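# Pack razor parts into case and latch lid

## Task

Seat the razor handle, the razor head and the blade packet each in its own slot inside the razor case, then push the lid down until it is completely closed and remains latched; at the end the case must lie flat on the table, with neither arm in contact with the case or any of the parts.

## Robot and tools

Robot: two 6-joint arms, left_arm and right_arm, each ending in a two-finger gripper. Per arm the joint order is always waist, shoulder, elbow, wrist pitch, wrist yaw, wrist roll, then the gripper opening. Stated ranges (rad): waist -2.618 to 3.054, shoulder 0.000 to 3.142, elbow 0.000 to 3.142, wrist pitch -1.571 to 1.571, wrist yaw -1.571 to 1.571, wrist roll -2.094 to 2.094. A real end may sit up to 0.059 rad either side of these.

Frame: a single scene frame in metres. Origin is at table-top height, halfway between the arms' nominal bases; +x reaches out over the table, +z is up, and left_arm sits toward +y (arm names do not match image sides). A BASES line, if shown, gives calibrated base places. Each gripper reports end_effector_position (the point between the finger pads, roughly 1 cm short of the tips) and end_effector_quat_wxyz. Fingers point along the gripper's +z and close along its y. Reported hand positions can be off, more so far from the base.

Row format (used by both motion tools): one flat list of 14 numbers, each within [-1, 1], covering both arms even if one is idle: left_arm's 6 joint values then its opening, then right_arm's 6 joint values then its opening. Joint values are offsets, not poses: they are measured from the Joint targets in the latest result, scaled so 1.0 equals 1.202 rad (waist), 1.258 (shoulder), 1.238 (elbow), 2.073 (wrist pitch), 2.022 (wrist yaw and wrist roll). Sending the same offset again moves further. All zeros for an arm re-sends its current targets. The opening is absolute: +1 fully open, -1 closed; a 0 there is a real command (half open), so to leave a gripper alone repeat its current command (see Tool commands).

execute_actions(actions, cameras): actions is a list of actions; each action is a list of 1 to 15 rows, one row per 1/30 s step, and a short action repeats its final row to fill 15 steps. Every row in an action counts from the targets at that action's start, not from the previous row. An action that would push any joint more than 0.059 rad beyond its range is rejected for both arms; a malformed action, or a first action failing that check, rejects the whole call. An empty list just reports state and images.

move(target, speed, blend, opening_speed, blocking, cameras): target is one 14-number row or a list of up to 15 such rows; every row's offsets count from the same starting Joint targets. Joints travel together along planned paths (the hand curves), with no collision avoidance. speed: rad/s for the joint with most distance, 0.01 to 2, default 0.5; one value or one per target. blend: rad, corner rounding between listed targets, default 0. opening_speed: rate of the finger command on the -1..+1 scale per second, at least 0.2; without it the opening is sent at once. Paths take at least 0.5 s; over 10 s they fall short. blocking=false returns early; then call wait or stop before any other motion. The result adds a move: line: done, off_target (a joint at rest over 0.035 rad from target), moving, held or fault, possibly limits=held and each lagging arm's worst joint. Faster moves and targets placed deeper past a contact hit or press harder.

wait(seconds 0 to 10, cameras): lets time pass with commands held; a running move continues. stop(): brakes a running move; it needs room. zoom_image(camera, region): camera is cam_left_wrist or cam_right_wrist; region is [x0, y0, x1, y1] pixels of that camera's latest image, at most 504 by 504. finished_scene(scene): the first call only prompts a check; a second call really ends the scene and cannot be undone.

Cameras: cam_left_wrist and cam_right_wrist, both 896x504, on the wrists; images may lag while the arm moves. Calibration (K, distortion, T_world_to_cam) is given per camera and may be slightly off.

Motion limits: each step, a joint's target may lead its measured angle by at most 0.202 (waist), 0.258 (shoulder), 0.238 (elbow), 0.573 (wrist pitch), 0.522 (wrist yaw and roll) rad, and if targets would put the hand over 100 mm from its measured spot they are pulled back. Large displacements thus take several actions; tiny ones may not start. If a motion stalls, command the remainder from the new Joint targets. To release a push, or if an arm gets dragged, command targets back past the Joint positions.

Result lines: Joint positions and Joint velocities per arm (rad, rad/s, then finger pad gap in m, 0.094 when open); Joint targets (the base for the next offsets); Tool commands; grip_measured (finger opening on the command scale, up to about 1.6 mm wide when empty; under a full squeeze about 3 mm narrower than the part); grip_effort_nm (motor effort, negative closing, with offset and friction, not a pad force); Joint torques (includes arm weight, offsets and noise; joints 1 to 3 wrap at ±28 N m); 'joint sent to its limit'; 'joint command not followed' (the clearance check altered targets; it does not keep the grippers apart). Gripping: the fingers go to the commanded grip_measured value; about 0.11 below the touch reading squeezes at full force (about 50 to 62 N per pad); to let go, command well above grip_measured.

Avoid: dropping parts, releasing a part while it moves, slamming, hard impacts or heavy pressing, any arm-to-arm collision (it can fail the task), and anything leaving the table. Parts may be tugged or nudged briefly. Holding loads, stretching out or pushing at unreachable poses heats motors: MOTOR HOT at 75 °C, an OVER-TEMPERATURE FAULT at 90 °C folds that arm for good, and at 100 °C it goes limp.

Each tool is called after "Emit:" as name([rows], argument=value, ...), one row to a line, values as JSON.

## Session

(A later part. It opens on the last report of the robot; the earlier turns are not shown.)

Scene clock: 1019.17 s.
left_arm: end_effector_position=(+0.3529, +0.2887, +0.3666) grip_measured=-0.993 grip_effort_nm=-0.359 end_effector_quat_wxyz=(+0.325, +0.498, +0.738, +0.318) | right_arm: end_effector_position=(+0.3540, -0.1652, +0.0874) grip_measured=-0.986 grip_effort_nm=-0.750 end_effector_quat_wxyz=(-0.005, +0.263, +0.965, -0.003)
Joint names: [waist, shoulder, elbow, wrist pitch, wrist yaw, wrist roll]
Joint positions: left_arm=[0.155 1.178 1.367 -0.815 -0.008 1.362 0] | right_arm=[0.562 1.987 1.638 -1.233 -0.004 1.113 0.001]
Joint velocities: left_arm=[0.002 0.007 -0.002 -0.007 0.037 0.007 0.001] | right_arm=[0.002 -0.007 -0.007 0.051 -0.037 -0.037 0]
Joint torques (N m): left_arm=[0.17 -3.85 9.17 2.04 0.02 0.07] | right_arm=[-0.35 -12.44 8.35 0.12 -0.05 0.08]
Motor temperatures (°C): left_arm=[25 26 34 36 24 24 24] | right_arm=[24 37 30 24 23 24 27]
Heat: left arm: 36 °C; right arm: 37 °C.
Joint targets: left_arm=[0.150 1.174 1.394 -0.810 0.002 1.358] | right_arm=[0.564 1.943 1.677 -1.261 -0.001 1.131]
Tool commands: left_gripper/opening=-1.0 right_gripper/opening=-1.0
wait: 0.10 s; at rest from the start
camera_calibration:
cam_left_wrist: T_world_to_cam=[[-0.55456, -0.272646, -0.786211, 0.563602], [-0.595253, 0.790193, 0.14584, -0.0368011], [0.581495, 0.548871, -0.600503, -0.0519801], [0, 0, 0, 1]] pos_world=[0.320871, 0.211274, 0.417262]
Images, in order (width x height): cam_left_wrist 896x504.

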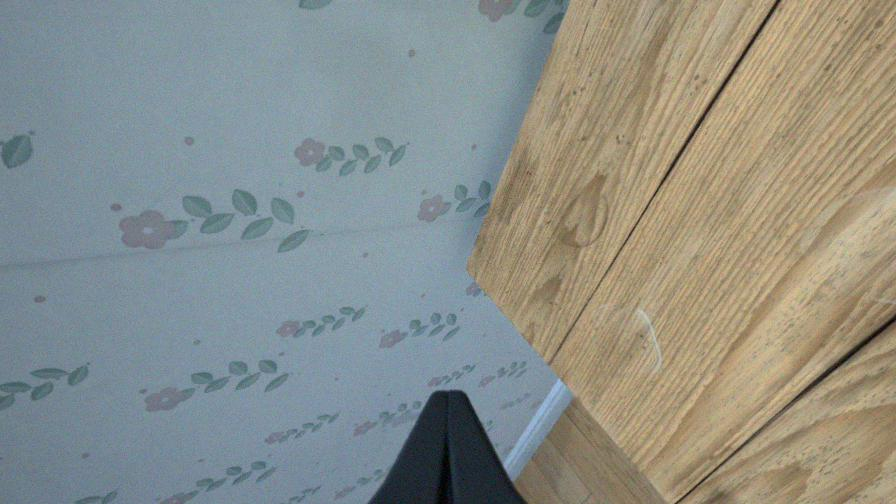

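Emit:
move(target=[-0.6406,0.2215,-0.0735,-0.294,0,-0.67,-1,0,0,0,0,0,0,-1], speed=0.8, cameras=["cam_left_wrist"])

Scene clock: 1027.73 s.
left_arm: end_effector_position=(+0.2132, +0.0863, +0.2042) grip_measured=-0.994 grip_effort_nm=-0.349 end_effector_quat_wxyz=(+0.017, +0.308, +0.951, -0.003) | right_arm: end_effector_position=(+0.3540, -0.1652, +0.0874) grip_measured=-0.986 grip_effort_nm=-0.745 end_effector_quat_wxyz=(-0.005, +0.263, +0.965, -0.003)
Joint names: [waist, shoulder, elbow, wrist pitch, wrist yaw, wrist roll]
Joint positions: left_arm=[-0.626 1.453 1.32 -1.403 -0.005 0.016 0] | right_arm=[0.562 1.987 1.638 -1.233 -0.004 1.113 0.001]
Joint velocities: left_arm=[-0.002 -0.012 -0.002 0.007 0.007 0.007 0] | right_arm=[0.007 -0.007 -0.012 0.007 -0.022 -0.007 -0.001]
Joint torques (N m): left_arm=[-0.24 -5.6 5.11 0.12 0.02 -0.04] | right_arm=[-0.32 -12.45 8.38 0.13 -0.07 0.08]
Motor temperatures (°C): left_arm=[25 26 33 36 24 24 24] | right_arm=[24 37 30 24 23 24 27]
Heat: left arm: 36 °C; right arm: 37 °C.
Joint targets: left_arm=[-0.620 1.453 1.303 -1.419 0.002 0.003] | right_arm=[0.564 1.943 1.677 -1.261 -0.001 1.131]
move: off_target (right_arm); right_arm: the shoulder is farthest, 0.044 rad from its target
camera_calibration:
cam_left_wrist: T_world_to_cam=[[-0.613749, -0.789377, 0.0139808, 0.197071], [-0.715208, 0.563407, 0.413582, 0.0541805], [-0.334349, 0.243837, -0.910359, 0.327685], [0, 0, 0, 1]] pos_world=[0.269264, 0.0451362, 0.273148]
Images, in order (width x height): cam_left_wrist 896x504.

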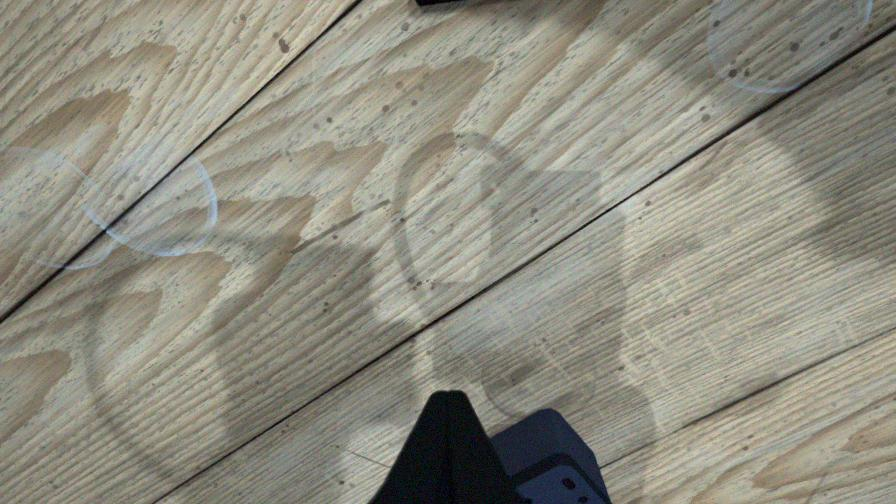

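Emit:
move(target=[0,0,0,0.2,0,0,-1,0,0,0,0,0,0,-1], speed=0.6, cameras=["cam_left_wrist"])

Emit:
zoom_image(camera="cam_left_wrist", region=[300, 100, 700, 360])

Scene clock: 1039.03 s.
left_arm: end_effector_position=(+0.2830, +0.0371, +0.2224) grip_measured=-0.994 grip_effort_nm=-0.359 end_effector_quat_wxyz=(+0.185, +0.302, +0.934, -0.055) | right_arm: end_effector_position=(+0.3540, -0.1652, +0.0874) grip_measured=-0.986 grip_effort_nm=-0.750 end_effector_quat_wxyz=(-0.005, +0.263, +0.965, -0.003)
Joint names: [waist, shoulder, elbow, wrist pitch, wrist yaw, wrist roll]
Joint positions: left_arm=[-0.626 1.453 1.32 -1.05 -0.004 0.016 0] | right_arm=[0.562 1.987 1.638 -1.233 -0.004 1.113 0.001]
Joint velocities: left_arm=[-0.007 -0.007 -0.012 0.066 0.051 0.007 0] | right_arm=[-0.012 0.007 -0.032 0.051 0.051 -0.022 -0.001]
Joint torques (N m): left_arm=[-0.08 -6.17 5.68 1.58 0 -0.07] | right_arm=[-0.35 -12.42 8.35 0.11 -0.06 0.07]
Motor temperatures (°C): left_arm=[25 27 32 34 24 24 24] | right_arm=[24 37 30 24 23 24 27]
Heat: left arm: 34 °C; right arm: 37 °C.
Joint targets: left_arm=[-0.620 1.453 1.303 -1.005 0.002 0.003] | right_arm=[0.564 1.943 1.677 -1.261 -0.001 1.131]
move: off_target (left_arm, right_arm); left_arm: the wrist pitch is farthest, 0.045 rad from its target; right_arm: the shoulder is farthest, 0.044 rad from its target
camera_calibration:
cam_left_wrist: T_world_to_cam=[[-0.615608, -0.788047, -0.0029844, 0.205121], [-0.786029, 0.613752, 0.0739415, 0.21794], [-0.0564377, 0.0478648, -0.997258, 0.327561], [0, 0, 0, 1]] pos_world=[0.316068, 0.012205, 0.31116]
Images, in order (width x height): cam_left_wrist 896x504.

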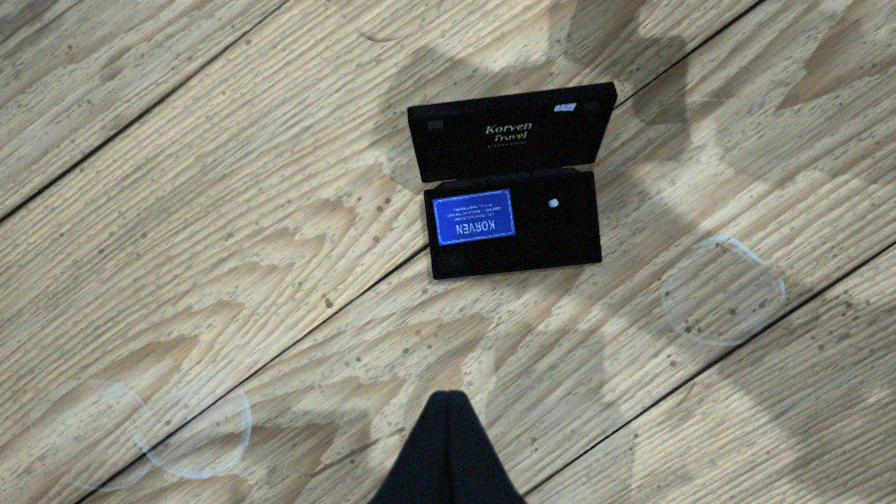

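Scaled by 1.260 from the camera's 896x504 image, which has a finer 1280x720 frame.

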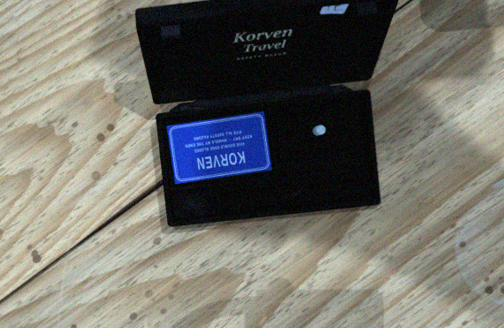

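Emit:
move(target=[0,0,0,0,0,0,-1,0.01,0.1,0.157,-0.032,0,0,-1], speed=0.3, cameras=["cam_left_wrist","cam_right_wrist"])

Scene clock: 1065.80 s.
left_arm: end_effector_position=(+0.2832, +0.0369, +0.2226) grip_measured=-0.994 grip_effort_nm=-0.359 end_effector_quat_wxyz=(+0.185, +0.302, +0.933, -0.055) | right_arm: end_effector_position=(+0.3804, -0.1479, +0.1075) grip_measured=-0.986 grip_effort_nm=-0.750 end_effector_quat_wxyz=(+0.011, +0.263, +0.965, +0.016)
Joint names: [waist, shoulder, elbow, wrist pitch, wrist yaw, wrist roll]
Joint positions: left_arm=[-0.626 1.453 1.32 -1.048 -0.004 0.016 0] | right_arm=[0.562 2.062 1.826 -1.297 -0.004 1.113 0.001]
Joint velocities: left_arm=[0.002 0.002 -0.017 -0.066 -0.007 0.007 0.001] | right_arm=[0.002 0.007 -0.002 0.007 0.066 0.007 0]
Joint torques (N m): left_arm=[-0.16 -6.16 5.71 1.59 -0.01 -0.06] | right_arm=[0.62 -9.06 9.02 0.18 -0.06 0.07]
Motor temperatures (°C): left_arm=[25 27 31 35 24 24 24] | right_arm=[24 38 31 24 23 24 27]
Heat: left arm: 35 °C; right arm: 38 °C.
Joint targets: left_arm=[-0.620 1.453 1.303 -1.005 0.002 0.003] | right_arm=[0.576 2.069 1.871 -1.327 -0.001 1.131]
move: off_target (left_arm, right_arm); left_arm: the wrist pitch is farthest, 0.043 rad from its target; right_arm: the elbow is farthest, 0.045 rad from its target
camera_calibration:
cam_left_wrist: T_world_to_cam=[[-0.615605, -0.788049, -0.00306569, 0.205157], [-0.786121, 0.613816, 0.0724138, 0.218645], [-0.0551838, 0.0469883, -0.99737, 0.327433], [0, 0, 0, 1]] pos_world=[0.316246, 0.0120807, 0.311368]
cam_right_wrist: T_world_to_cam=[[-0.514906, -0.85606, -0.0450957, 0.0752131], [-0.790512, 0.453815, 0.41127, 0.363108], [-0.331606, 0.247414, -0.910397, 0.35153], [0, 0, 0, 1]] pos_world=[0.442339, -0.18737, 0.174089]

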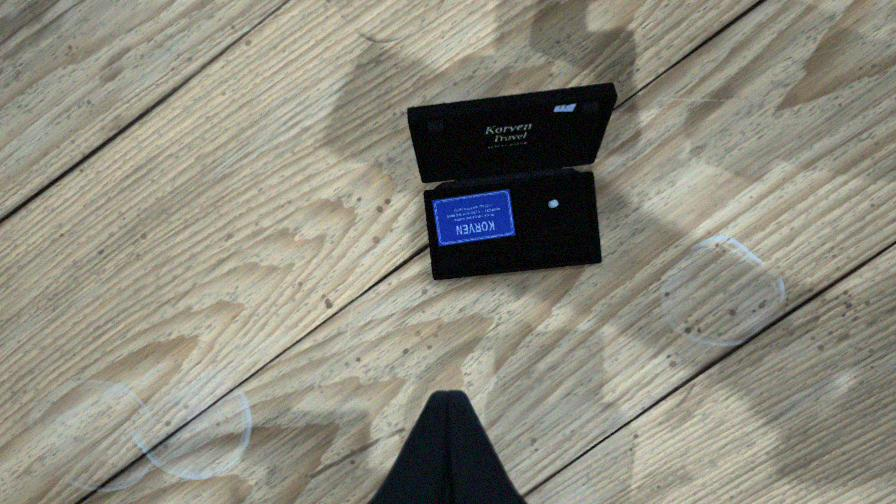

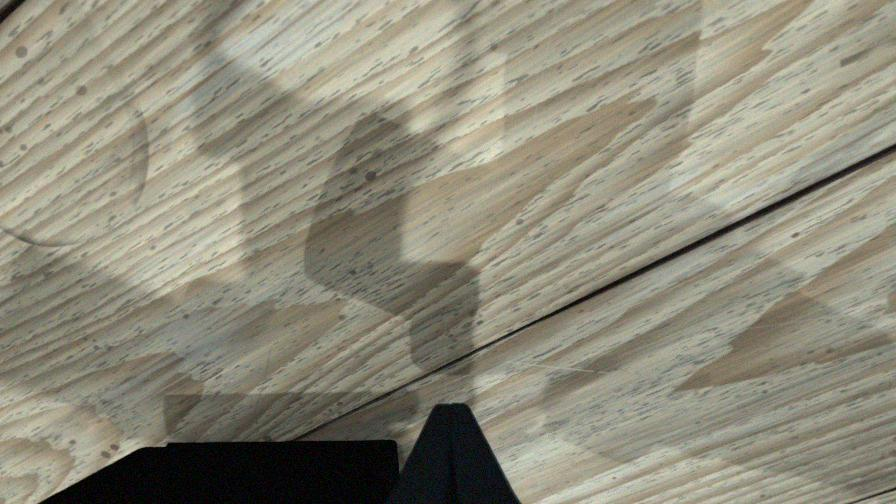

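Emit:
move(target=[0,0,0,0,0,0,-1,0.0857,0.3426,0.4063,-0.0376,0,0.044,-1], speed=0.35)

Scene clock: 1118.70 s.
left_arm: end_effector_position=(+0.2831, +0.0367, +0.2226) grip_measured=-0.994 grip_effort_nm=-0.354 end_effector_quat_wxyz=(+0.185, +0.302, +0.933, -0.056) | right_arm: end_effector_position=(+0.4170, -0.0566, +0.0537) grip_measured=-0.986 grip_effort_nm=-0.740 end_effector_quat_wxyz=(+0.009, +0.250, +0.968, +0.016)
Joint names: [waist, shoulder, elbow, wrist pitch, wrist yaw, wrist roll]
Joint positions: left_arm=[-0.626 1.453 1.32 -1.048 -0.002 0.016 0] | right_arm=[0.677 2.49 2.329 -1.374 -0.004 1.202 0.001]
Joint velocities: left_arm=[0.002 0.007 -0.007 -0.007 0.051 -0.007 0] | right_arm=[0.002 0.027 -0.012 -0.022 0.037 0.037 0]
Joint torques (N m): left_arm=[-0.02 -6.22 5.64 1.6 -0.01 -0.07] | right_arm=[0.53 -11.78 8.96 0.21 -0.06 0.07]
Motor temperatures (°C): left_arm=[25 27 31 36 24 24 24] | right_arm=[24 40 32 24 23 24 27]
Heat: left arm: 36 °C; right arm: 40 °C.
Joint targets: left_arm=[-0.620 1.453 1.303 -1.005 0.002 0.003] | right_arm=[0.679 2.500 2.374 -1.405 -0.001 1.220]
move: off_target (left_arm, right_arm); left_arm: the wrist pitch is farthest, 0.043 rad from its target; right_arm: the elbow is farthest, 0.045 rad from its target
camera_calibration:
cam_left_wrist: T_world_to_cam=[[-0.616065, -0.787693, -0.00164846, 0.204686], [-0.785704, 0.614358, 0.0723386, 0.218538], [-0.0559679, 0.0458605, -0.997379, 0.327699], [0, 0, 0, 1]] pos_world=[0.316147, 0.0119405, 0.311369]
cam_right_wrist: T_world_to_cam=[[-0.492514, -0.86916, -0.0446201, 0.159761], [-0.800649, 0.432401, 0.414718, 0.375573], [-0.341162, 0.239979, -0.908856, 0.295647], [0, 0, 0, 1]] pos_world=[0.48025, -0.0944894, 0.120072]

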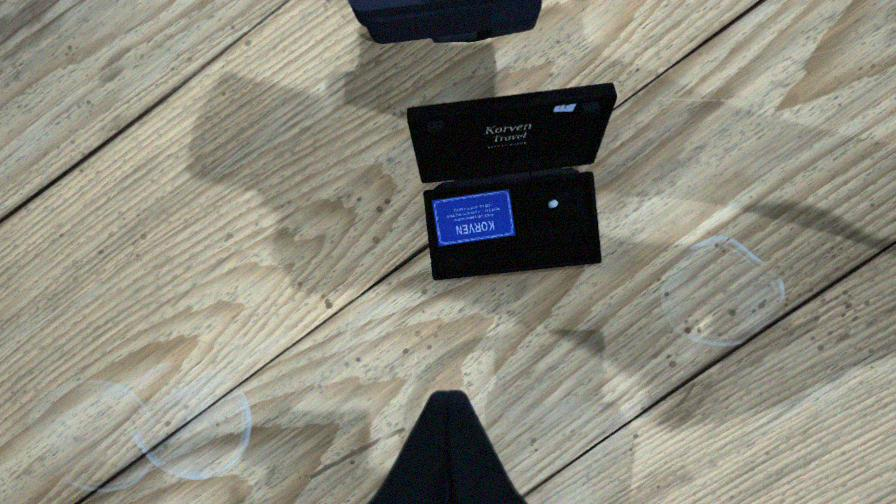

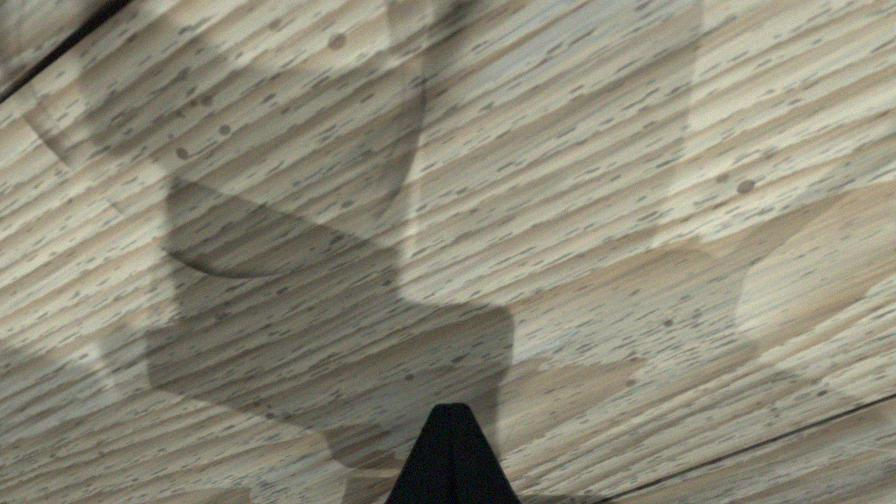

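Emit:
zoom_image(camera="cam_left_wrist", region=[300, 0, 650, 200])

Scaled by 1.440 from the camera's 896x504 image, which has a finer 1280x720 frame.

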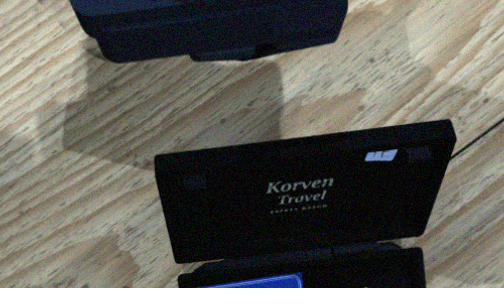

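Emit:
move(target=[0,0,0,0,0,0,-1,-0.0155,-0.032,-0.065,0.003,0,0,-1], speed=0.35, cameras=["cam_left_wrist"])

Scene clock: 1152.53 s.
left_arm: end_effector_position=(+0.2831, +0.0367, +0.2226) grip_measured=-0.994 grip_effort_nm=-0.359 end_effector_quat_wxyz=(+0.185, +0.302, +0.933, -0.056) | right_arm: end_effector_position=(+0.4130, -0.0618, +0.0470) grip_measured=-0.986 grip_effort_nm=-0.745 end_effector_quat_wxyz=(+0.001, +0.252, +0.968, +0.005)
Joint names: [waist, shoulder, elbow, wrist pitch, wrist yaw, wrist roll]
Joint positions: left_arm=[-0.626 1.453 1.32 -1.048 -0.002 0.016 0] | right_arm=[0.674 2.49 2.303 -1.376 -0.004 1.202 0.001]
Joint velocities: left_arm=[-0.012 0.002 0.007 -0.007 0.051 -0.007 0.001] | right_arm=[-0.012 0.022 0.002 -0.007 -0.007 -0.037 0]
Joint torques (N m): left_arm=[-0.13 -6.27 5.59 1.62 0.02 -0.06] | right_arm=[-0.46 -14.93 3.97 0.19 -0.06 0.08]
Motor temperatures (°C): left_arm=[25 27 31 35 24 24 24] | right_arm=[24 41 31 24 23 24 27]
Heat: left arm: 35 °C; right arm: 41 °C.
Joint targets: left_arm=[-0.620 1.453 1.303 -1.005 0.002 0.003] | right_arm=[0.661 2.459 2.294 -1.399 -0.001 1.220]
move: off_target (left_arm); left_arm: the wrist pitch is farthest, 0.043 rad from its target
camera_calibration:
cam_left_wrist: T_world_to_cam=[[-0.616065, -0.787693, -0.00164846, 0.204686], [-0.785704, 0.614358, 0.0723386, 0.218538], [-0.0559679, 0.0458605, -0.997379, 0.327699], [0, 0, 0, 1]] pos_world=[0.316147, 0.0119405, 0.311369]
Images, in order (width x height): cam_left_wrist 896x504.

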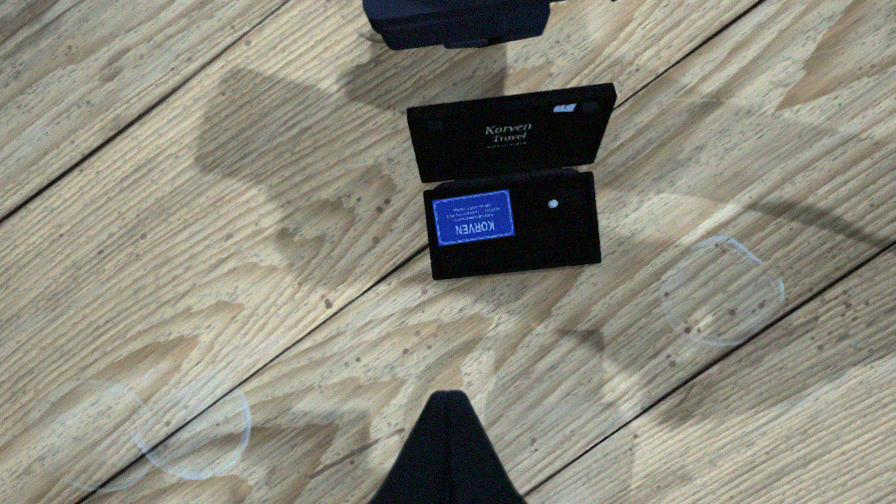

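Emit:
move(target=[0,0,0,0,0,0,-1,-0.0166,-0.052,-0.06,0.005,0,0,-1], speed=0.35, cameras=["cam_left_wrist"])

Scene clock: 1157.57 s.
left_arm: end_effector_position=(+0.2831, +0.0367, +0.2226) grip_measured=-0.994 grip_effort_nm=-0.354 end_effector_quat_wxyz=(+0.185, +0.302, +0.933, -0.056) | right_arm: end_effector_position=(+0.4109, -0.0832, +0.0441) grip_measured=-0.986 grip_effort_nm=-0.745 end_effector_quat_wxyz=(-0.011, +0.268, +0.963, -0.011)
Joint names: [waist, shoulder, elbow, wrist pitch, wrist yaw, wrist roll]
Joint positions: left_arm=[-0.626 1.453 1.32 -1.048 -0.002 0.016 0] | right_arm=[0.642 2.456 2.23 -1.376 -0.004 1.202 0.001]
Joint velocities: left_arm=[-0.017 0.002 -0.012 -0.022 -0.007 -0.051 0] | right_arm=[-0.002 0.002 0.002 0.007 -0.022 -0.037 0]
Joint torques (N m): left_arm=[-0.09 -6.3 5.7 1.6 -0.01 -0.07] | right_arm=[-0.42 -17.21 3.9 0.27 -0.07 0.08]
Motor temperatures (°C): left_arm=[25 27 31 35 24 24 24] | right_arm=[24 42 30 24 23 24 27]
Heat: left arm: 35 °C; right arm: 42 °C.
Joint targets: left_arm=[-0.620 1.453 1.303 -1.005 0.002 0.003] | right_arm=[0.641 2.394 2.220 -1.389 -0.001 1.220]
move: off_target (left_arm, right_arm); left_arm: the wrist pitch is farthest, 0.043 rad from its target; right_arm: the shoulder is farthest, 0.062 rad from its target
camera_calibration:
cam_left_wrist: T_world_to_cam=[[-0.616065, -0.787693, -0.00164846, 0.204686], [-0.785704, 0.614358, 0.0723386, 0.218538], [-0.0559679, 0.0458605, -0.997379, 0.327699], [0, 0, 0, 1]] pos_world=[0.316147, 0.0119405, 0.311369]
Images, in order (width x height): cam_left_wrist 896x504.

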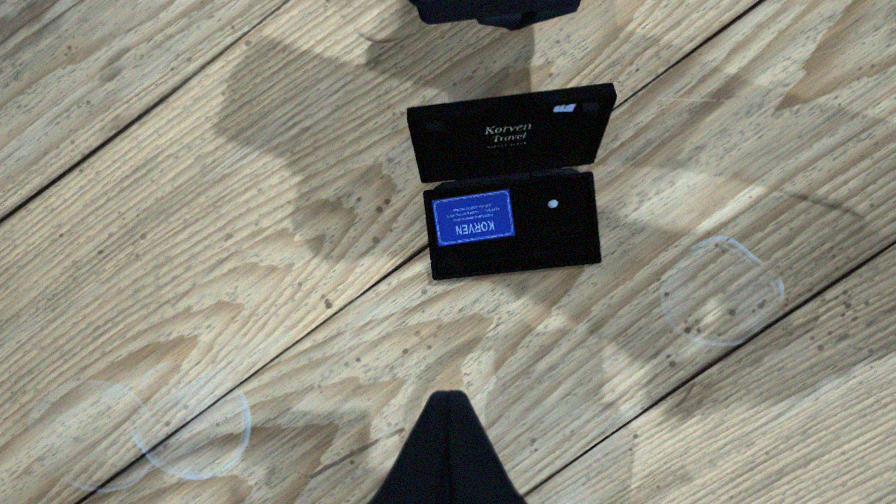

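Emit:
move(target=[-0.0907,-0.0548,-0.782,0.7014,0,-0.778,-1,0,-0.025,0,0,0,0,-1], speed=0.6, cameras=["cam_left_wrist"])

Scene clock: 1172.77 s.
left_arm: end_effector_position=(+0.2726, +0.0046, +0.0855) grip_measured=-0.994 grip_effort_nm=-0.349 end_effector_quat_wxyz=(+0.182, -0.379, +0.816, -0.397) | right_arm: end_effector_position=(+0.4124, -0.0821, +0.0558) grip_measured=-0.986 grip_effort_nm=-0.750 end_effector_quat_wxyz=(-0.003, +0.268, +0.964, -0.001)
Joint names: [waist, shoulder, elbow, wrist pitch, wrist yaw, wrist roll]
Joint positions: left_arm=[-0.716 1.411 0.35 0.394 0.004 -1.573 0] | right_arm=[0.642 2.43 2.23 -1.376 -0.004 1.202 0.001]
Joint velocities: left_arm=[-0.007 0.002 0.007 -0.037 -0.007 0.037 0] | right_arm=[0.027 0.012 -0.007 -0.007 -0.007 -0.037 0]
Joint torques (N m): left_arm=[-0.64 -6.94 4.74 2.6 0 -0.02] | right_arm=[-0.44 -17.73 3.96 0.27 -0.07 0.08]
Motor temperatures (°C): left_arm=[25 27 31 36 24 24 24] | right_arm=[24 48 30 24 23 24 27]
Heat: left arm: 36 °C; right arm: 48 °C.
Joint targets: left_arm=[-0.729 1.384 0.335 0.449 0.002 -1.570] | right_arm=[0.641 2.363 2.220 -1.389 -0.001 1.220]
move: off_target (left_arm, right_arm); left_arm: the wrist pitch is farthest, 0.055 rad from its target; right_arm: the shoulder is farthest, 0.067 rad from its target
camera_calibration:
cam_left_wrist: T_world_to_cam=[[0.439883, -0.412487, 0.79772, -0.185233], [-0.862779, -0.440621, 0.247921, 0.250816], [0.249228, -0.797312, -0.549707, 0.0743127], [0, 0, 0, 1]] pos_world=[0.279359, 0.0933588, 0.126432]
Images, in order (width x height): cam_left_wrist 896x504.

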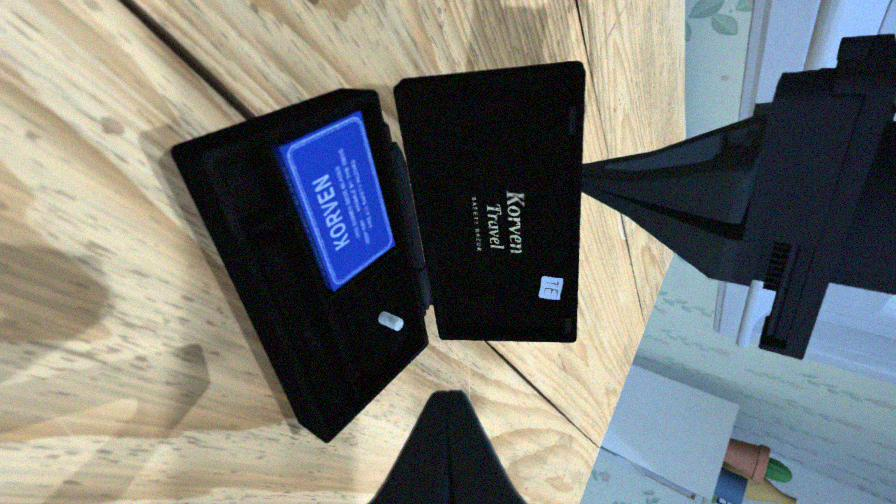

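Emit:
move(target=[0,0.2059,-0.0755,0.17,0,0,-1,0,0,0,0,0,0,-1], speed=0.25, cameras=["cam_left_wrist"])

Scene clock: 1188.97 s.
left_arm: end_effector_position=(+0.2698, +0.0070, +0.0486) grip_measured=-0.994 grip_effort_nm=-0.349 end_effector_quat_wxyz=(+0.187, -0.377, +0.810, -0.408) | right_arm: end_effector_position=(+0.4124, -0.0821, +0.0558) grip_measured=-0.986 grip_effort_nm=-0.750 end_effector_quat_wxyz=(-0.003, +0.268, +0.964, -0.001)
Joint names: [waist, shoulder, elbow, wrist pitch, wrist yaw, wrist roll]
Joint positions: left_arm=[-0.716 1.638 0.254 0.745 0.004 -1.574 0] | right_arm=[0.642 2.43 2.23 -1.376 -0.004 1.202 0.001]
Joint velocities: left_arm=[-0.017 -0.002 -0.002 -0.095 -0.007 -0.022 0] | right_arm=[0.007 -0.002 -0.002 0.022 0.037 -0.007 0]
Joint torques (N m): left_arm=[-0.54 -5.05 3.55 2.64 0 -0.03] | right_arm=[-0.43 -17.72 3.96 0.27 -0.06 0.08]
Motor temperatures (°C): left_arm=[25 27 30 37 24 24 24] | right_arm=[24 56 30 24 23 24 27]
Heat: left arm: 37 °C; right arm: 56 °C.
Joint targets: left_arm=[-0.729 1.643 0.242 0.802 0.002 -1.570] | right_arm=[0.641 2.363 2.220 -1.389 -0.001 1.220]
move: off_target (left_arm, right_arm); left_arm: the wrist pitch is farthest, 0.056 rad from its target; right_arm: the shoulder is farthest, 0.067 rad from its target
camera_calibration:
cam_left_wrist: T_world_to_cam=[[0.423886, -0.39699, 0.814076, -0.150153], [-0.867312, -0.436873, 0.238562, 0.260218], [0.260941, -0.807181, -0.529499, 0.0525793], [0, 0, 0, 1]] pos_world=[0.275618, 0.0965137, 0.0879989]
Images, in order (width x height): cam_left_wrist 896x504.

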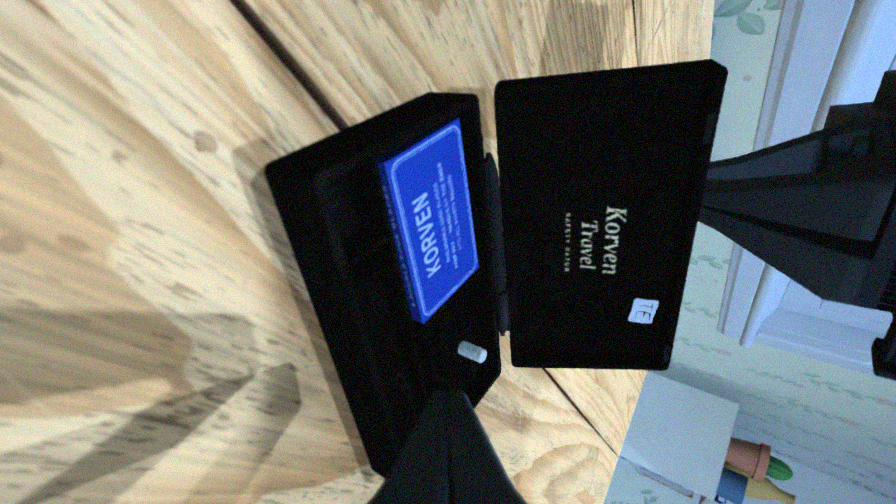

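Emit:
move(target=[0,0.088,-0.043,0.079,0,0,-1,0,0,0,0,0,0,-1], speed=0.15, cameras=["cam_left_wrist"])

Scene clock: 1199.77 s.
left_arm: end_effector_position=(+0.2614, +0.0141, +0.0308) grip_measured=-0.994 grip_effort_nm=-0.349 end_effector_quat_wxyz=(+0.187, -0.377, +0.810, -0.407) | right_arm: end_effector_position=(+0.4124, -0.0821, +0.0558) grip_measured=-0.986 grip_effort_nm=-0.745 end_effector_quat_wxyz=(-0.003, +0.268, +0.964, -0.001)
Joint names: [waist, shoulder, elbow, wrist pitch, wrist yaw, wrist roll]
Joint positions: left_arm=[-0.716 1.747 0.197 0.909 0.004 -1.574 0] | right_arm=[0.642 2.43 2.23 -1.376 -0.004 1.202 0.001]
Joint velocities: left_arm=[0.007 0.012 0.007 -0.066 -0.037 0.007 0] | right_arm=[0.027 -0.007 0.007 -0.066 0.007 -0.007 -0.001]
Joint torques (N m): left_arm=[-0.51 -5.03 2.89 2.61 0 -0.02] | right_arm=[-0.49 -17.72 3.9 0.29 -0.05 0.08]
Motor temperatures (°C): left_arm=[25 27 30 39 24 24 24] | right_arm=[24 59 30 23 23 24 27]
Heat: left arm: 39 °C; right arm: 59 °C.
Joint targets: left_arm=[-0.729 1.753 0.189 0.966 0.002 -1.570] | right_arm=[0.641 2.363 2.220 -1.389 -0.001 1.220]
move: off_target (left_arm, right_arm); left_arm: the wrist pitch is farthest, 0.057 rad from its target; right_arm: the shoulder is farthest, 0.067 rad from its target
camera_calibration:
cam_left_wrist: T_world_to_cam=[[0.42484, -0.397795, 0.813185, -0.129446], [-0.867032, -0.437109, 0.239146, 0.26019], [0.260319, -0.806657, -0.530602, 0.0512427], [0, 0, 0, 1]] pos_world=[0.267247, 0.103574, 0.0702296]
Images, in order (width x height): cam_left_wrist 896x504.

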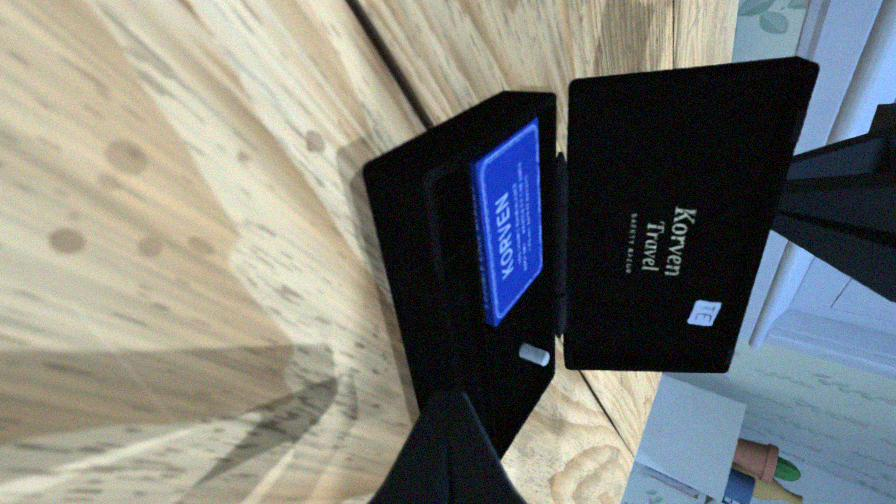

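Emit:
move(target=[0,0,0,-0.025,0,0,-1,0,0,0,0,0,0,-1], speed=0.1, cameras=["cam_left_wrist"])

Scene clock: 1206.63 s.
left_arm: end_effector_position=(+0.2614, +0.0141, +0.0308) grip_measured=-0.994 grip_effort_nm=-0.354 end_effector_quat_wxyz=(+0.187, -0.377, +0.810, -0.407) | right_arm: end_effector_position=(+0.4124, -0.0821, +0.0558) grip_measured=-0.986 grip_effort_nm=-0.750 end_effector_quat_wxyz=(-0.003, +0.268, +0.964, -0.001)
Joint names: [waist, shoulder, elbow, wrist pitch, wrist yaw, wrist roll]
Joint positions: left_arm=[-0.716 1.747 0.197 0.909 0.004 -1.574 0] | right_arm=[0.642 2.43 2.23 -1.376 -0.004 1.202 0.001]
Joint velocities: left_arm=[-0.017 -0.017 -0.002 -0.022 0.007 -0.022 -0.001] | right_arm=[0.002 0.007 0.002 0.037 0.051 0.022 0]
Joint torques (N m): left_arm=[-0.59 -5.08 2.89 2.02 -0.01 0.02] | right_arm=[-0.47 -17.7 3.92 0.28 -0.06 0.06]
Motor temperatures (°C): left_arm=[25 26 30 39 24 24 24] | right_arm=[24 61 29 23 23 24 27]
Heat: left arm: 39 °C; right arm: 61 °C.
Joint targets: left_arm=[-0.729 1.753 0.189 0.914 0.002 -1.570] | right_arm=[0.641 2.363 2.220 -1.389 -0.001 1.220]
move: off_target (right_arm); right_arm: the shoulder is farthest, 0.067 rad from its target
camera_calibration:
cam_left_wrist: T_world_to_cam=[[0.42484, -0.397795, 0.813185, -0.129446], [-0.867032, -0.437109, 0.239146, 0.26019], [0.260319, -0.806657, -0.530602, 0.0512427], [0, 0, 0, 1]] pos_world=[0.267247, 0.103574, 0.0702296]
Images, in order (width x height): cam_left_wrist 896x504.

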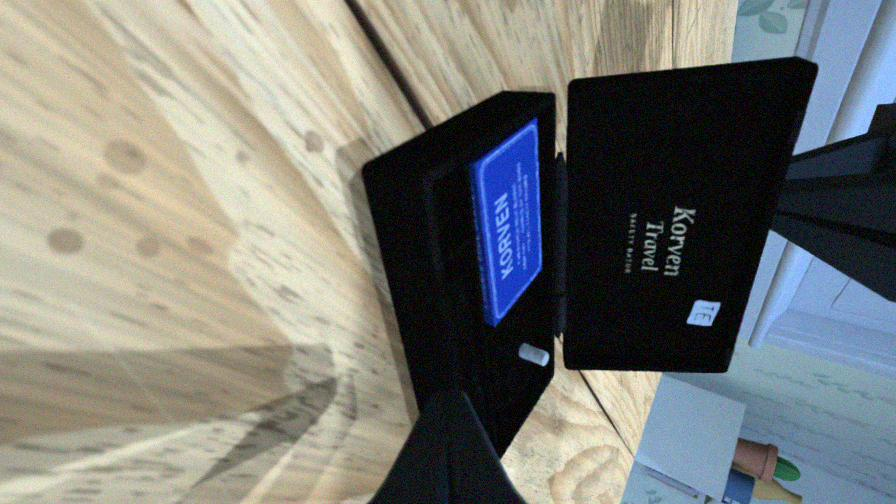

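Emit:
move(target=[0,0,0,-0.03,0,0,-1,0,0,0,0,0,0,-1], speed=0.1, cameras=[])

Scene clock: 1212.03 s.
left_arm: end_effector_position=(+0.2614, +0.0141, +0.0308) grip_measured=-0.994 grip_effort_nm=-0.354 end_effector_quat_wxyz=(+0.187, -0.377, +0.810, -0.407) | right_arm: end_effector_position=(+0.4124, -0.0821, +0.0558) grip_measured=-0.986 grip_effort_nm=-0.745 end_effector_quat_wxyz=(-0.003, +0.268, +0.964, -0.001)
Joint names: [waist, shoulder, elbow, wrist pitch, wrist yaw, wrist roll]
Joint positions: left_arm=[-0.716 1.747 0.197 0.909 0.004 -1.574 0] | right_arm=[0.642 2.43 2.23 -1.376 -0.004 1.202 0.001]
Joint velocities: left_arm=[-0.017 -0.017 -0.007 -0.022 -0.022 0.022 0] | right_arm=[-0.002 0.002 -0.002 -0.051 0.022 0.022 0.001]
Joint torques (N m): left_arm=[-0.57 -5.09 2.96 1.36 0.04 0.02] | right_arm=[-0.46 -17.68 3.96 0.28 -0.06 0.08]
Motor temperatures (°C): left_arm=[25 26 30 38 24 24 24] | right_arm=[24 62 29 23 23 24 27]
Heat: left arm: 38 °C; right arm: 62 °C.
Joint targets: left_arm=[-0.729 1.753 0.189 0.852 0.002 -1.570] | right_arm=[0.641 2.363 2.220 -1.389 -0.001 1.220]
move: off_target (left_arm, right_arm); left_arm: the wrist pitch is farthest, 0.057 rad from its target; right_arm: the shoulder is farthest, 0.067 rad from its target
No camera images: "cameras" was empty.

Emit:
move(target=[0,0,0,-0.015,0,0,-1,0.11,-0.043,-0.087,0.026,0,0,-1], speed=0.12, cameras=["cam_left_wrist"])

Scene clock: 1226.10 s.
left_arm: end_effector_position=(+0.2582, +0.0168, +0.0253) grip_measured=-0.994 grip_effort_nm=-0.349 end_effector_quat_wxyz=(+0.181, -0.380, +0.816, -0.396) | right_arm: end_effector_position=(+0.3590, -0.0533, +0.0551) grip_measured=-0.986 grip_effort_nm=-0.745 end_effector_quat_wxyz=(-0.014, +0.207, +0.978, -0.019)
Joint names: [waist, shoulder, elbow, wrist pitch, wrist yaw, wrist roll]
Joint positions: left_arm=[-0.716 1.747 0.197 0.881 0.004 -1.574 0] | right_arm=[0.766 2.372 2.122 -1.37 -0.003 1.202 0.001]
Joint velocities: left_arm=[0.002 0.012 -0.012 -0.007 -0.022 -0.007 0.001] | right_arm=[0.007 -0.007 -0.012 -0.022 0.037 -0.007 0]
Joint torques (N m): left_arm=[-0.65 -5.05 2.92 1.27 0.02 0] | right_arm=[0.64 -16.77 3.73 0.67 -0.03 0.08]
Motor temperatures (°C): left_arm=[25 26 30 36 24 24 24] | right_arm=[24 63 29 23 23 24 27]
Heat: left arm: 36 °C; right arm: 63 °C.
Joint targets: left_arm=[-0.729 1.753 0.189 0.821 0.002 -1.570] | right_arm=[0.773 2.308 2.112 -1.335 -0.001 1.220]
move: off_target (left_arm, right_arm); left_arm: the wrist pitch is farthest, 0.061 rad from its target; right_arm: the shoulder is farthest, 0.063 rad from its target
camera_calibration:
cam_left_wrist: T_world_to_cam=[[0.441832, -0.412126, 0.796829, -0.12632], [-0.861874, -0.441459, 0.249573, 0.258372], [0.248912, -0.797036, -0.550252, 0.0546496], [0, 0, 0, 1]] pos_world=[0.264893, 0.105559, 0.0662436]
Images, in order (width x height): cam_left_wrist 896x504.

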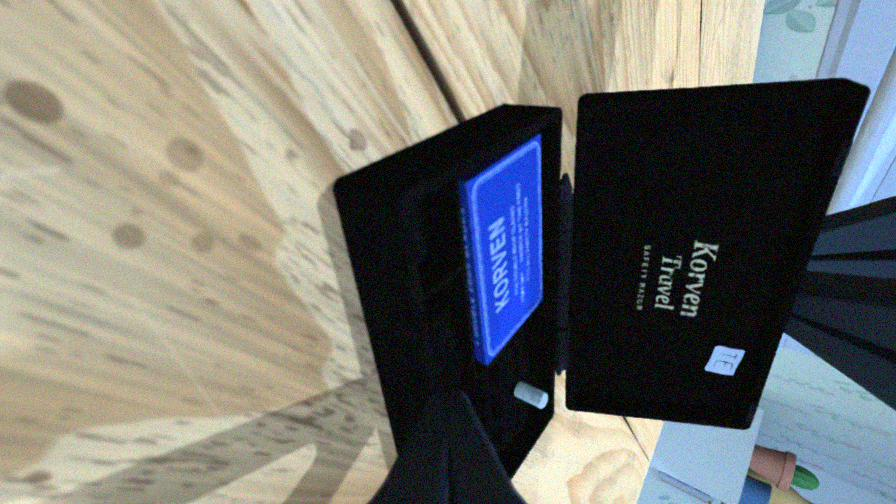

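Emit:
move(target=[0,0,0,-0.02,0,0,-1,0.06,-0.024,-0.045,0.014,0,0,-1], speed=0.12, cameras=["cam_left_wrist"])

Scene clock: 1233.13 s.
left_arm: end_effector_position=(+0.2578, +0.0171, +0.0247) grip_measured=-0.994 grip_effort_nm=-0.354 end_effector_quat_wxyz=(+0.181, -0.380, +0.817, -0.395) | right_arm: end_effector_position=(+0.3279, -0.0321, +0.0529) grip_measured=-0.986 grip_effort_nm=-0.750 end_effector_quat_wxyz=(-0.014, +0.167, +0.986, -0.020)
Joint names: [waist, shoulder, elbow, wrist pitch, wrist yaw, wrist roll]
Joint positions: left_arm=[-0.716 1.747 0.197 0.878 0.004 -1.574 0] | right_arm=[0.849 2.344 2.065 -1.34 -0.004 1.202 0.001]
Joint velocities: left_arm=[0.007 -0.002 -0.007 -0.007 -0.022 0.022 0.001] | right_arm=[0.012 0.002 -0.017 -0.007 0.007 -0.051 0]
Joint torques (N m): left_arm=[-0.53 -5.15 2.86 0.86 -0.01 -0.02] | right_arm=[0.28 -16.95 3.82 0.65 -0.06 0.09]
Motor temperatures (°C): left_arm=[25 26 30 36 24 24 24] | right_arm=[24 59 29 24 23 24 27]
Heat: left arm: 36 °C; right arm: 59 °C.
Joint targets: left_arm=[-0.729 1.753 0.189 0.779 0.002 -1.570] | right_arm=[0.845 2.278 2.056 -1.306 -0.001 1.220]
move: off_target (left_arm, right_arm); left_arm: the wrist pitch is farthest, 0.099 rad from its target; right_arm: the shoulder is farthest, 0.066 rad from its target
camera_calibration:
cam_left_wrist: T_world_to_cam=[[0.443699, -0.413701, 0.794974, -0.125966], [-0.861288, -0.441954, 0.25072, 0.258172], [0.247619, -0.795945, -0.55241, 0.0550232], [0, 0, 0, 1]] pos_world=[0.264627, 0.105784, 0.065806]
Images, in order (width x height): cam_left_wrist 896x504.

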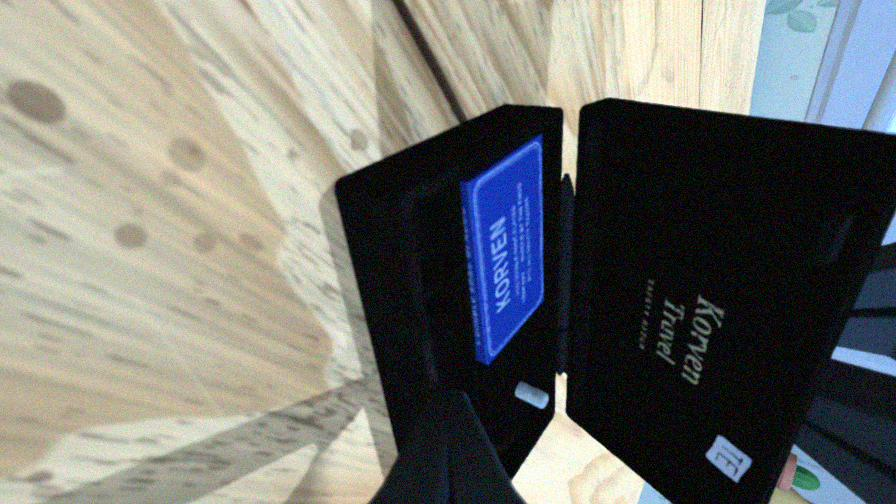

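Emit:
move(target=[0,0,0,0,0,0,-1,0.07,-0.028,-0.04,0.014,0,0,-1], speed=0.12, cameras=["cam_left_wrist"])

Scene clock: 1239.33 s.
left_arm: end_effector_position=(+0.2578, +0.0171, +0.0247) grip_measured=-0.994 grip_effort_nm=-0.349 end_effector_quat_wxyz=(+0.181, -0.380, +0.817, -0.395) | right_arm: end_effector_position=(+0.2960, -0.0118, +0.0563) grip_measured=-0.986 grip_effort_nm=-0.750 end_effector_quat_wxyz=(-0.010, +0.125, +0.992, -0.013)
Joint names: [waist, shoulder, elbow, wrist pitch, wrist yaw, wrist roll]
Joint positions: left_arm=[-0.716 1.747 0.197 0.878 0.004 -1.574 0] | right_arm=[0.933 2.307 2.016 -1.313 -0.006 1.202 0.001]
Joint velocities: left_arm=[-0.012 -0.017 -0.007 -0.051 0.007 -0.066 -0.001] | right_arm=[-0.002 -0.002 -0.007 -0.051 0.007 -0.066 0]
Joint torques (N m): left_arm=[-0.59 -5.07 2.89 0.85 0.01 -0.03] | right_arm=[0.2 -16.53 3.79 0.71 -0.05 0.08]
Motor temperatures (°C): left_arm=[25 26 30 35 24 24 24] | right_arm=[24 57 29 24 23 24 27]
Heat: left arm: 35 °C; right arm: 57 °C.
Joint targets: left_arm=[-0.729 1.753 0.189 0.779 0.002 -1.570] | right_arm=[0.929 2.243 2.007 -1.277 -0.001 1.220]
move: off_target (left_arm, right_arm); left_arm: the wrist pitch is farthest, 0.099 rad from its target; right_arm: the shoulder is farthest, 0.064 rad from its target
camera_calibration:
cam_left_wrist: T_world_to_cam=[[0.443699, -0.413701, 0.794974, -0.125966], [-0.861288, -0.441954, 0.25072, 0.258172], [0.247619, -0.795945, -0.55241, 0.0550232], [0, 0, 0, 1]] pos_world=[0.264627, 0.105784, 0.065806]
Images, in order (width x height): cam_left_wrist 896x504.

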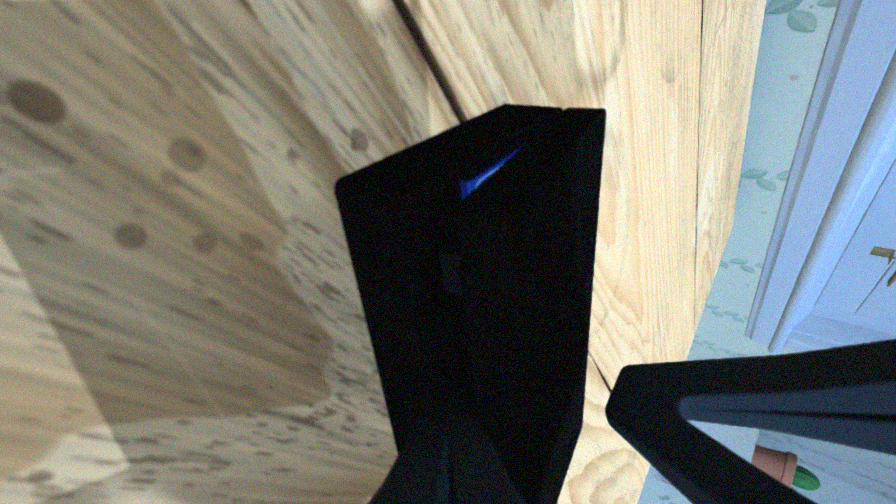

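Emit:
move([
  [0,0,0,0,0,0,-1,-0.05,-0.08,0.08,-0.09,0,0,-1],
  [0,0,0,0,0,0,-1,-0.5,-0.14,0.05,-0.09,0,0,-1],
], speed=0.4, cameras=[])

Scene clock: 1247.63 s.
left_arm: end_effector_position=(+0.2578, +0.0171, +0.0247) grip_measured=-0.994 grip_effort_nm=-0.349 end_effector_quat_wxyz=(+0.181, -0.380, +0.817, -0.395) | right_arm: end_effector_position=(+0.4437, -0.2290, +0.1447) grip_measured=-0.986 grip_effort_nm=-0.745 end_effector_quat_wxyz=(+0.026, +0.425, +0.904, +0.031)
Joint names: [waist, shoulder, elbow, wrist pitch, wrist yaw, wrist roll]
Joint positions: left_arm=[-0.716 1.747 0.197 0.878 0.004 -1.574 0] | right_arm=[0.318 2.123 2.065 -1.432 -0.007 1.216 0.001]
Joint velocities: left_arm=[-0.007 -0.017 0.002 -0.022 -0.007 -0.022 0] | right_arm=[0.002 -0.002 -0.002 -0.11 0.051 0.022 0.001]
Joint torques (N m): left_arm=[-0.57 -5.09 2.78 0.82 0.02 -0.01] | right_arm=[0.44 -14.64 5.05 0.27 -0.06 0.07]
Motor temperatures (°C): left_arm=[25 26 30 34 24 24 24] | right_arm=[24 58 29 24 23 24 27]
Heat: left arm: 34 °C; right arm: 58 °C.
Joint targets: left_arm=[-0.729 1.753 0.189 0.779 0.002 -1.570] | right_arm=[0.328 2.067 2.069 -1.463 -0.001 1.220]
move: off_target (left_arm, right_arm); left_arm: the wrist pitch is farthest, 0.099 rad from its target; right_arm: the shoulder is farthest, 0.056 rad from its target
No camera images: "cameras" was empty.

Emit:
move([
  [-0.01,-0.1725,-0.0436,0.003,0,0,-1,0,0,0,0,0,0,-1],
  [-0.01,-0.372,-0.077,-0.098,0,0,-1,0,0,0,0,0,0,-1],
], speed=0.3, cameras=["cam_left_wrist","cam_right_wrist"])

Scene clock: 1261.13 s.
left_arm: end_effector_position=(+0.2412, +0.0262, +0.0806) grip_measured=-0.994 grip_effort_nm=-0.349 end_effector_quat_wxyz=(+0.199, -0.364, +0.795, -0.442) | right_arm: end_effector_position=(+0.4437, -0.2290, +0.1447) grip_measured=-0.986 grip_effort_nm=-0.750 end_effector_quat_wxyz=(+0.026, +0.425, +0.904, +0.031)
Joint names: [waist, shoulder, elbow, wrist pitch, wrist yaw, wrist roll]
Joint positions: left_arm=[-0.728 1.306 0.109 0.639 0.004 -1.574 0] | right_arm=[0.318 2.123 2.065 -1.432 -0.007 1.216 0.001]
Joint velocities: left_arm=[-0.007 0.007 -0.012 -0.066 -0.007 -0.051 0] | right_arm=[-0.007 0.007 -0.012 -0.037 0.022 -0.066 0]
Joint torques (N m): left_arm=[-0.58 -4.75 4.21 1.36 0 0.04] | right_arm=[0.65 -14.72 5 0.27 -0.02 0.09]
Motor temperatures (°C): left_arm=[25 26 30 34 24 24 24] | right_arm=[24 58 29 24 23 24 27]
Heat: left arm: 34 °C; right arm: 58 °C.
Joint targets: left_arm=[-0.741 1.285 0.093 0.576 0.002 -1.570] | right_arm=[0.328 2.067 2.069 -1.463 -0.001 1.220]
move: off_target (left_arm, right_arm); left_arm: the wrist pitch is farthest, 0.063 rad from its target; right_arm: the shoulder is farthest, 0.056 rad from its target
camera_calibration:
cam_left_wrist: T_world_to_cam=[[0.366525, -0.356807, 0.859272, -0.147335], [-0.88655, -0.414142, 0.206191, 0.242823], [0.28229, -0.837362, -0.468121, 0.0831572], [0, 0, 0, 1]] pos_world=[0.245802, 0.117625, 0.115461]
cam_right_wrist: T_world_to_cam=[[-0.772407, -0.629068, -0.0875251, 0.212461], [-0.604992, 0.686793, 0.402864, 0.406902], [-0.193317, 0.364127, -0.911065, 0.391898], [0, 0, 0, 1]] pos_world=[0.486039, -0.288506, 0.211715]

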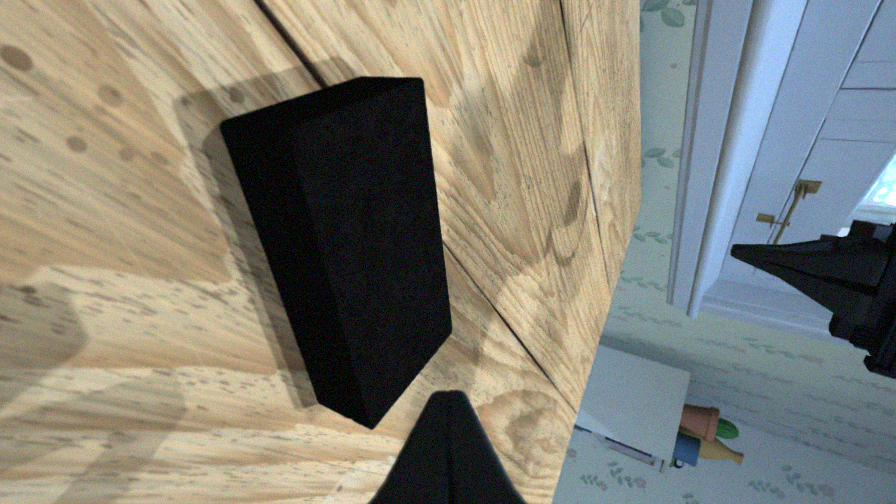

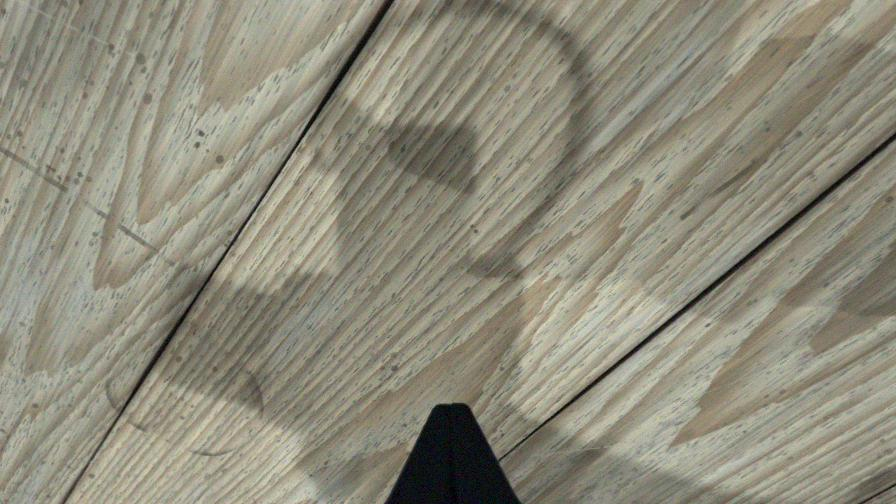

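Emit:
move([
  [0,0,0.733,-0.567,0,0.4,-1,-0.2,-0.3,0,-0.05,0,0,-1],
  [0.034,0.419,1,-0.784,0,0.777,-1,-0.27,-0.45,-0.2,-0.05,0,0,-1],
], speed=0.7, cameras=["cam_left_wrist"])

Scene clock: 1287.33 s.
left_arm: end_effector_position=(+0.2616, +0.0159, +0.1023) grip_measured=-0.994 grip_effort_nm=-0.349 end_effector_quat_wxyz=(+0.008, +0.335, +0.942, -0.005) | right_arm: end_effector_position=(+0.3539, -0.3585, +0.2807) grip_measured=-0.986 grip_effort_nm=-0.755 end_effector_quat_wxyz=(+0.138, +0.547, +0.819, +0.104)
Joint names: [waist, shoulder, elbow, wrist pitch, wrist yaw, wrist roll]
Joint positions: left_arm=[-0.711 1.809 1.29 -1.033 0.004 -0.013 0] | right_arm=[0.017 1.536 1.831 -1.518 -0.007 1.216 0.001]
Joint velocities: left_arm=[0.007 0.002 -0.012 0.066 -0.022 -0.007 -0.001] | right_arm=[-0.002 -0.007 -0.002 0.022 -0.022 -0.095 0]
Joint torques (N m): left_arm=[0.4 -8.84 9.72 0.13 0.03 0.12] | right_arm=[-0.5 -7.35 3.62 0.68 -0.02 0.07]
Motor temperatures (°C): left_arm=[25 26 30 34 24 24 24] | right_arm=[24 56 29 23 23 24 27]
Heat: left arm: 34 °C; right arm: 56 °C.
Joint targets: left_arm=[-0.700 1.812 1.331 -1.049 0.002 0.001] | right_arm=[0.004 1.501 1.821 -1.558 -0.001 1.220]
joint sent to its limit (right arm) — the wrist pitch, lower limit.
move: off_target (left_arm, right_arm); joint sent to its limit at target 1; left_arm: the elbow is farthest, 0.041 rad from its target; right_arm: the wrist pitch is farthest, 0.048 rad from its target
camera_calibration:
cam_left_wrist: T_world_to_cam=[[-0.657385, -0.753156, 0.0245186, 0.182452], [-0.674292, 0.602452, 0.427061, 0.157914], [-0.336415, 0.264211, -0.90389, 0.267858], [0, 0, 0, 1]] pos_world=[0.316533, -0.028492, 0.170201]
Images, in order (width x height): cam_left_wrist 896x504.

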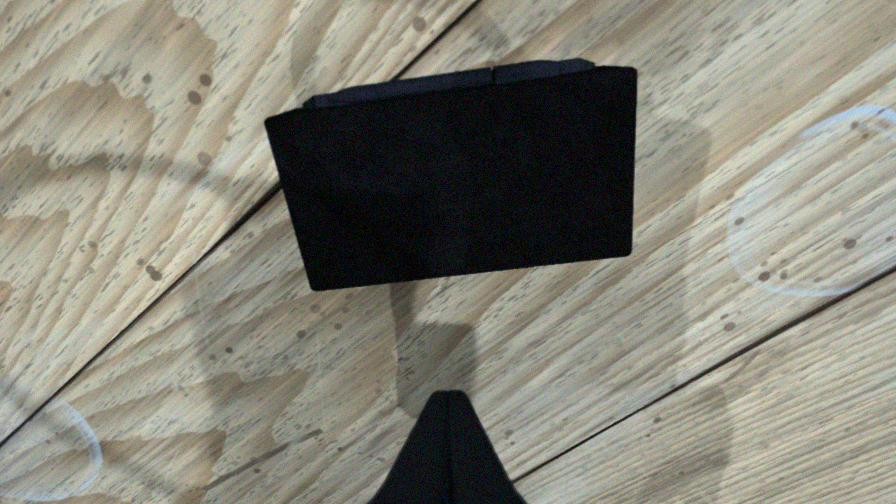

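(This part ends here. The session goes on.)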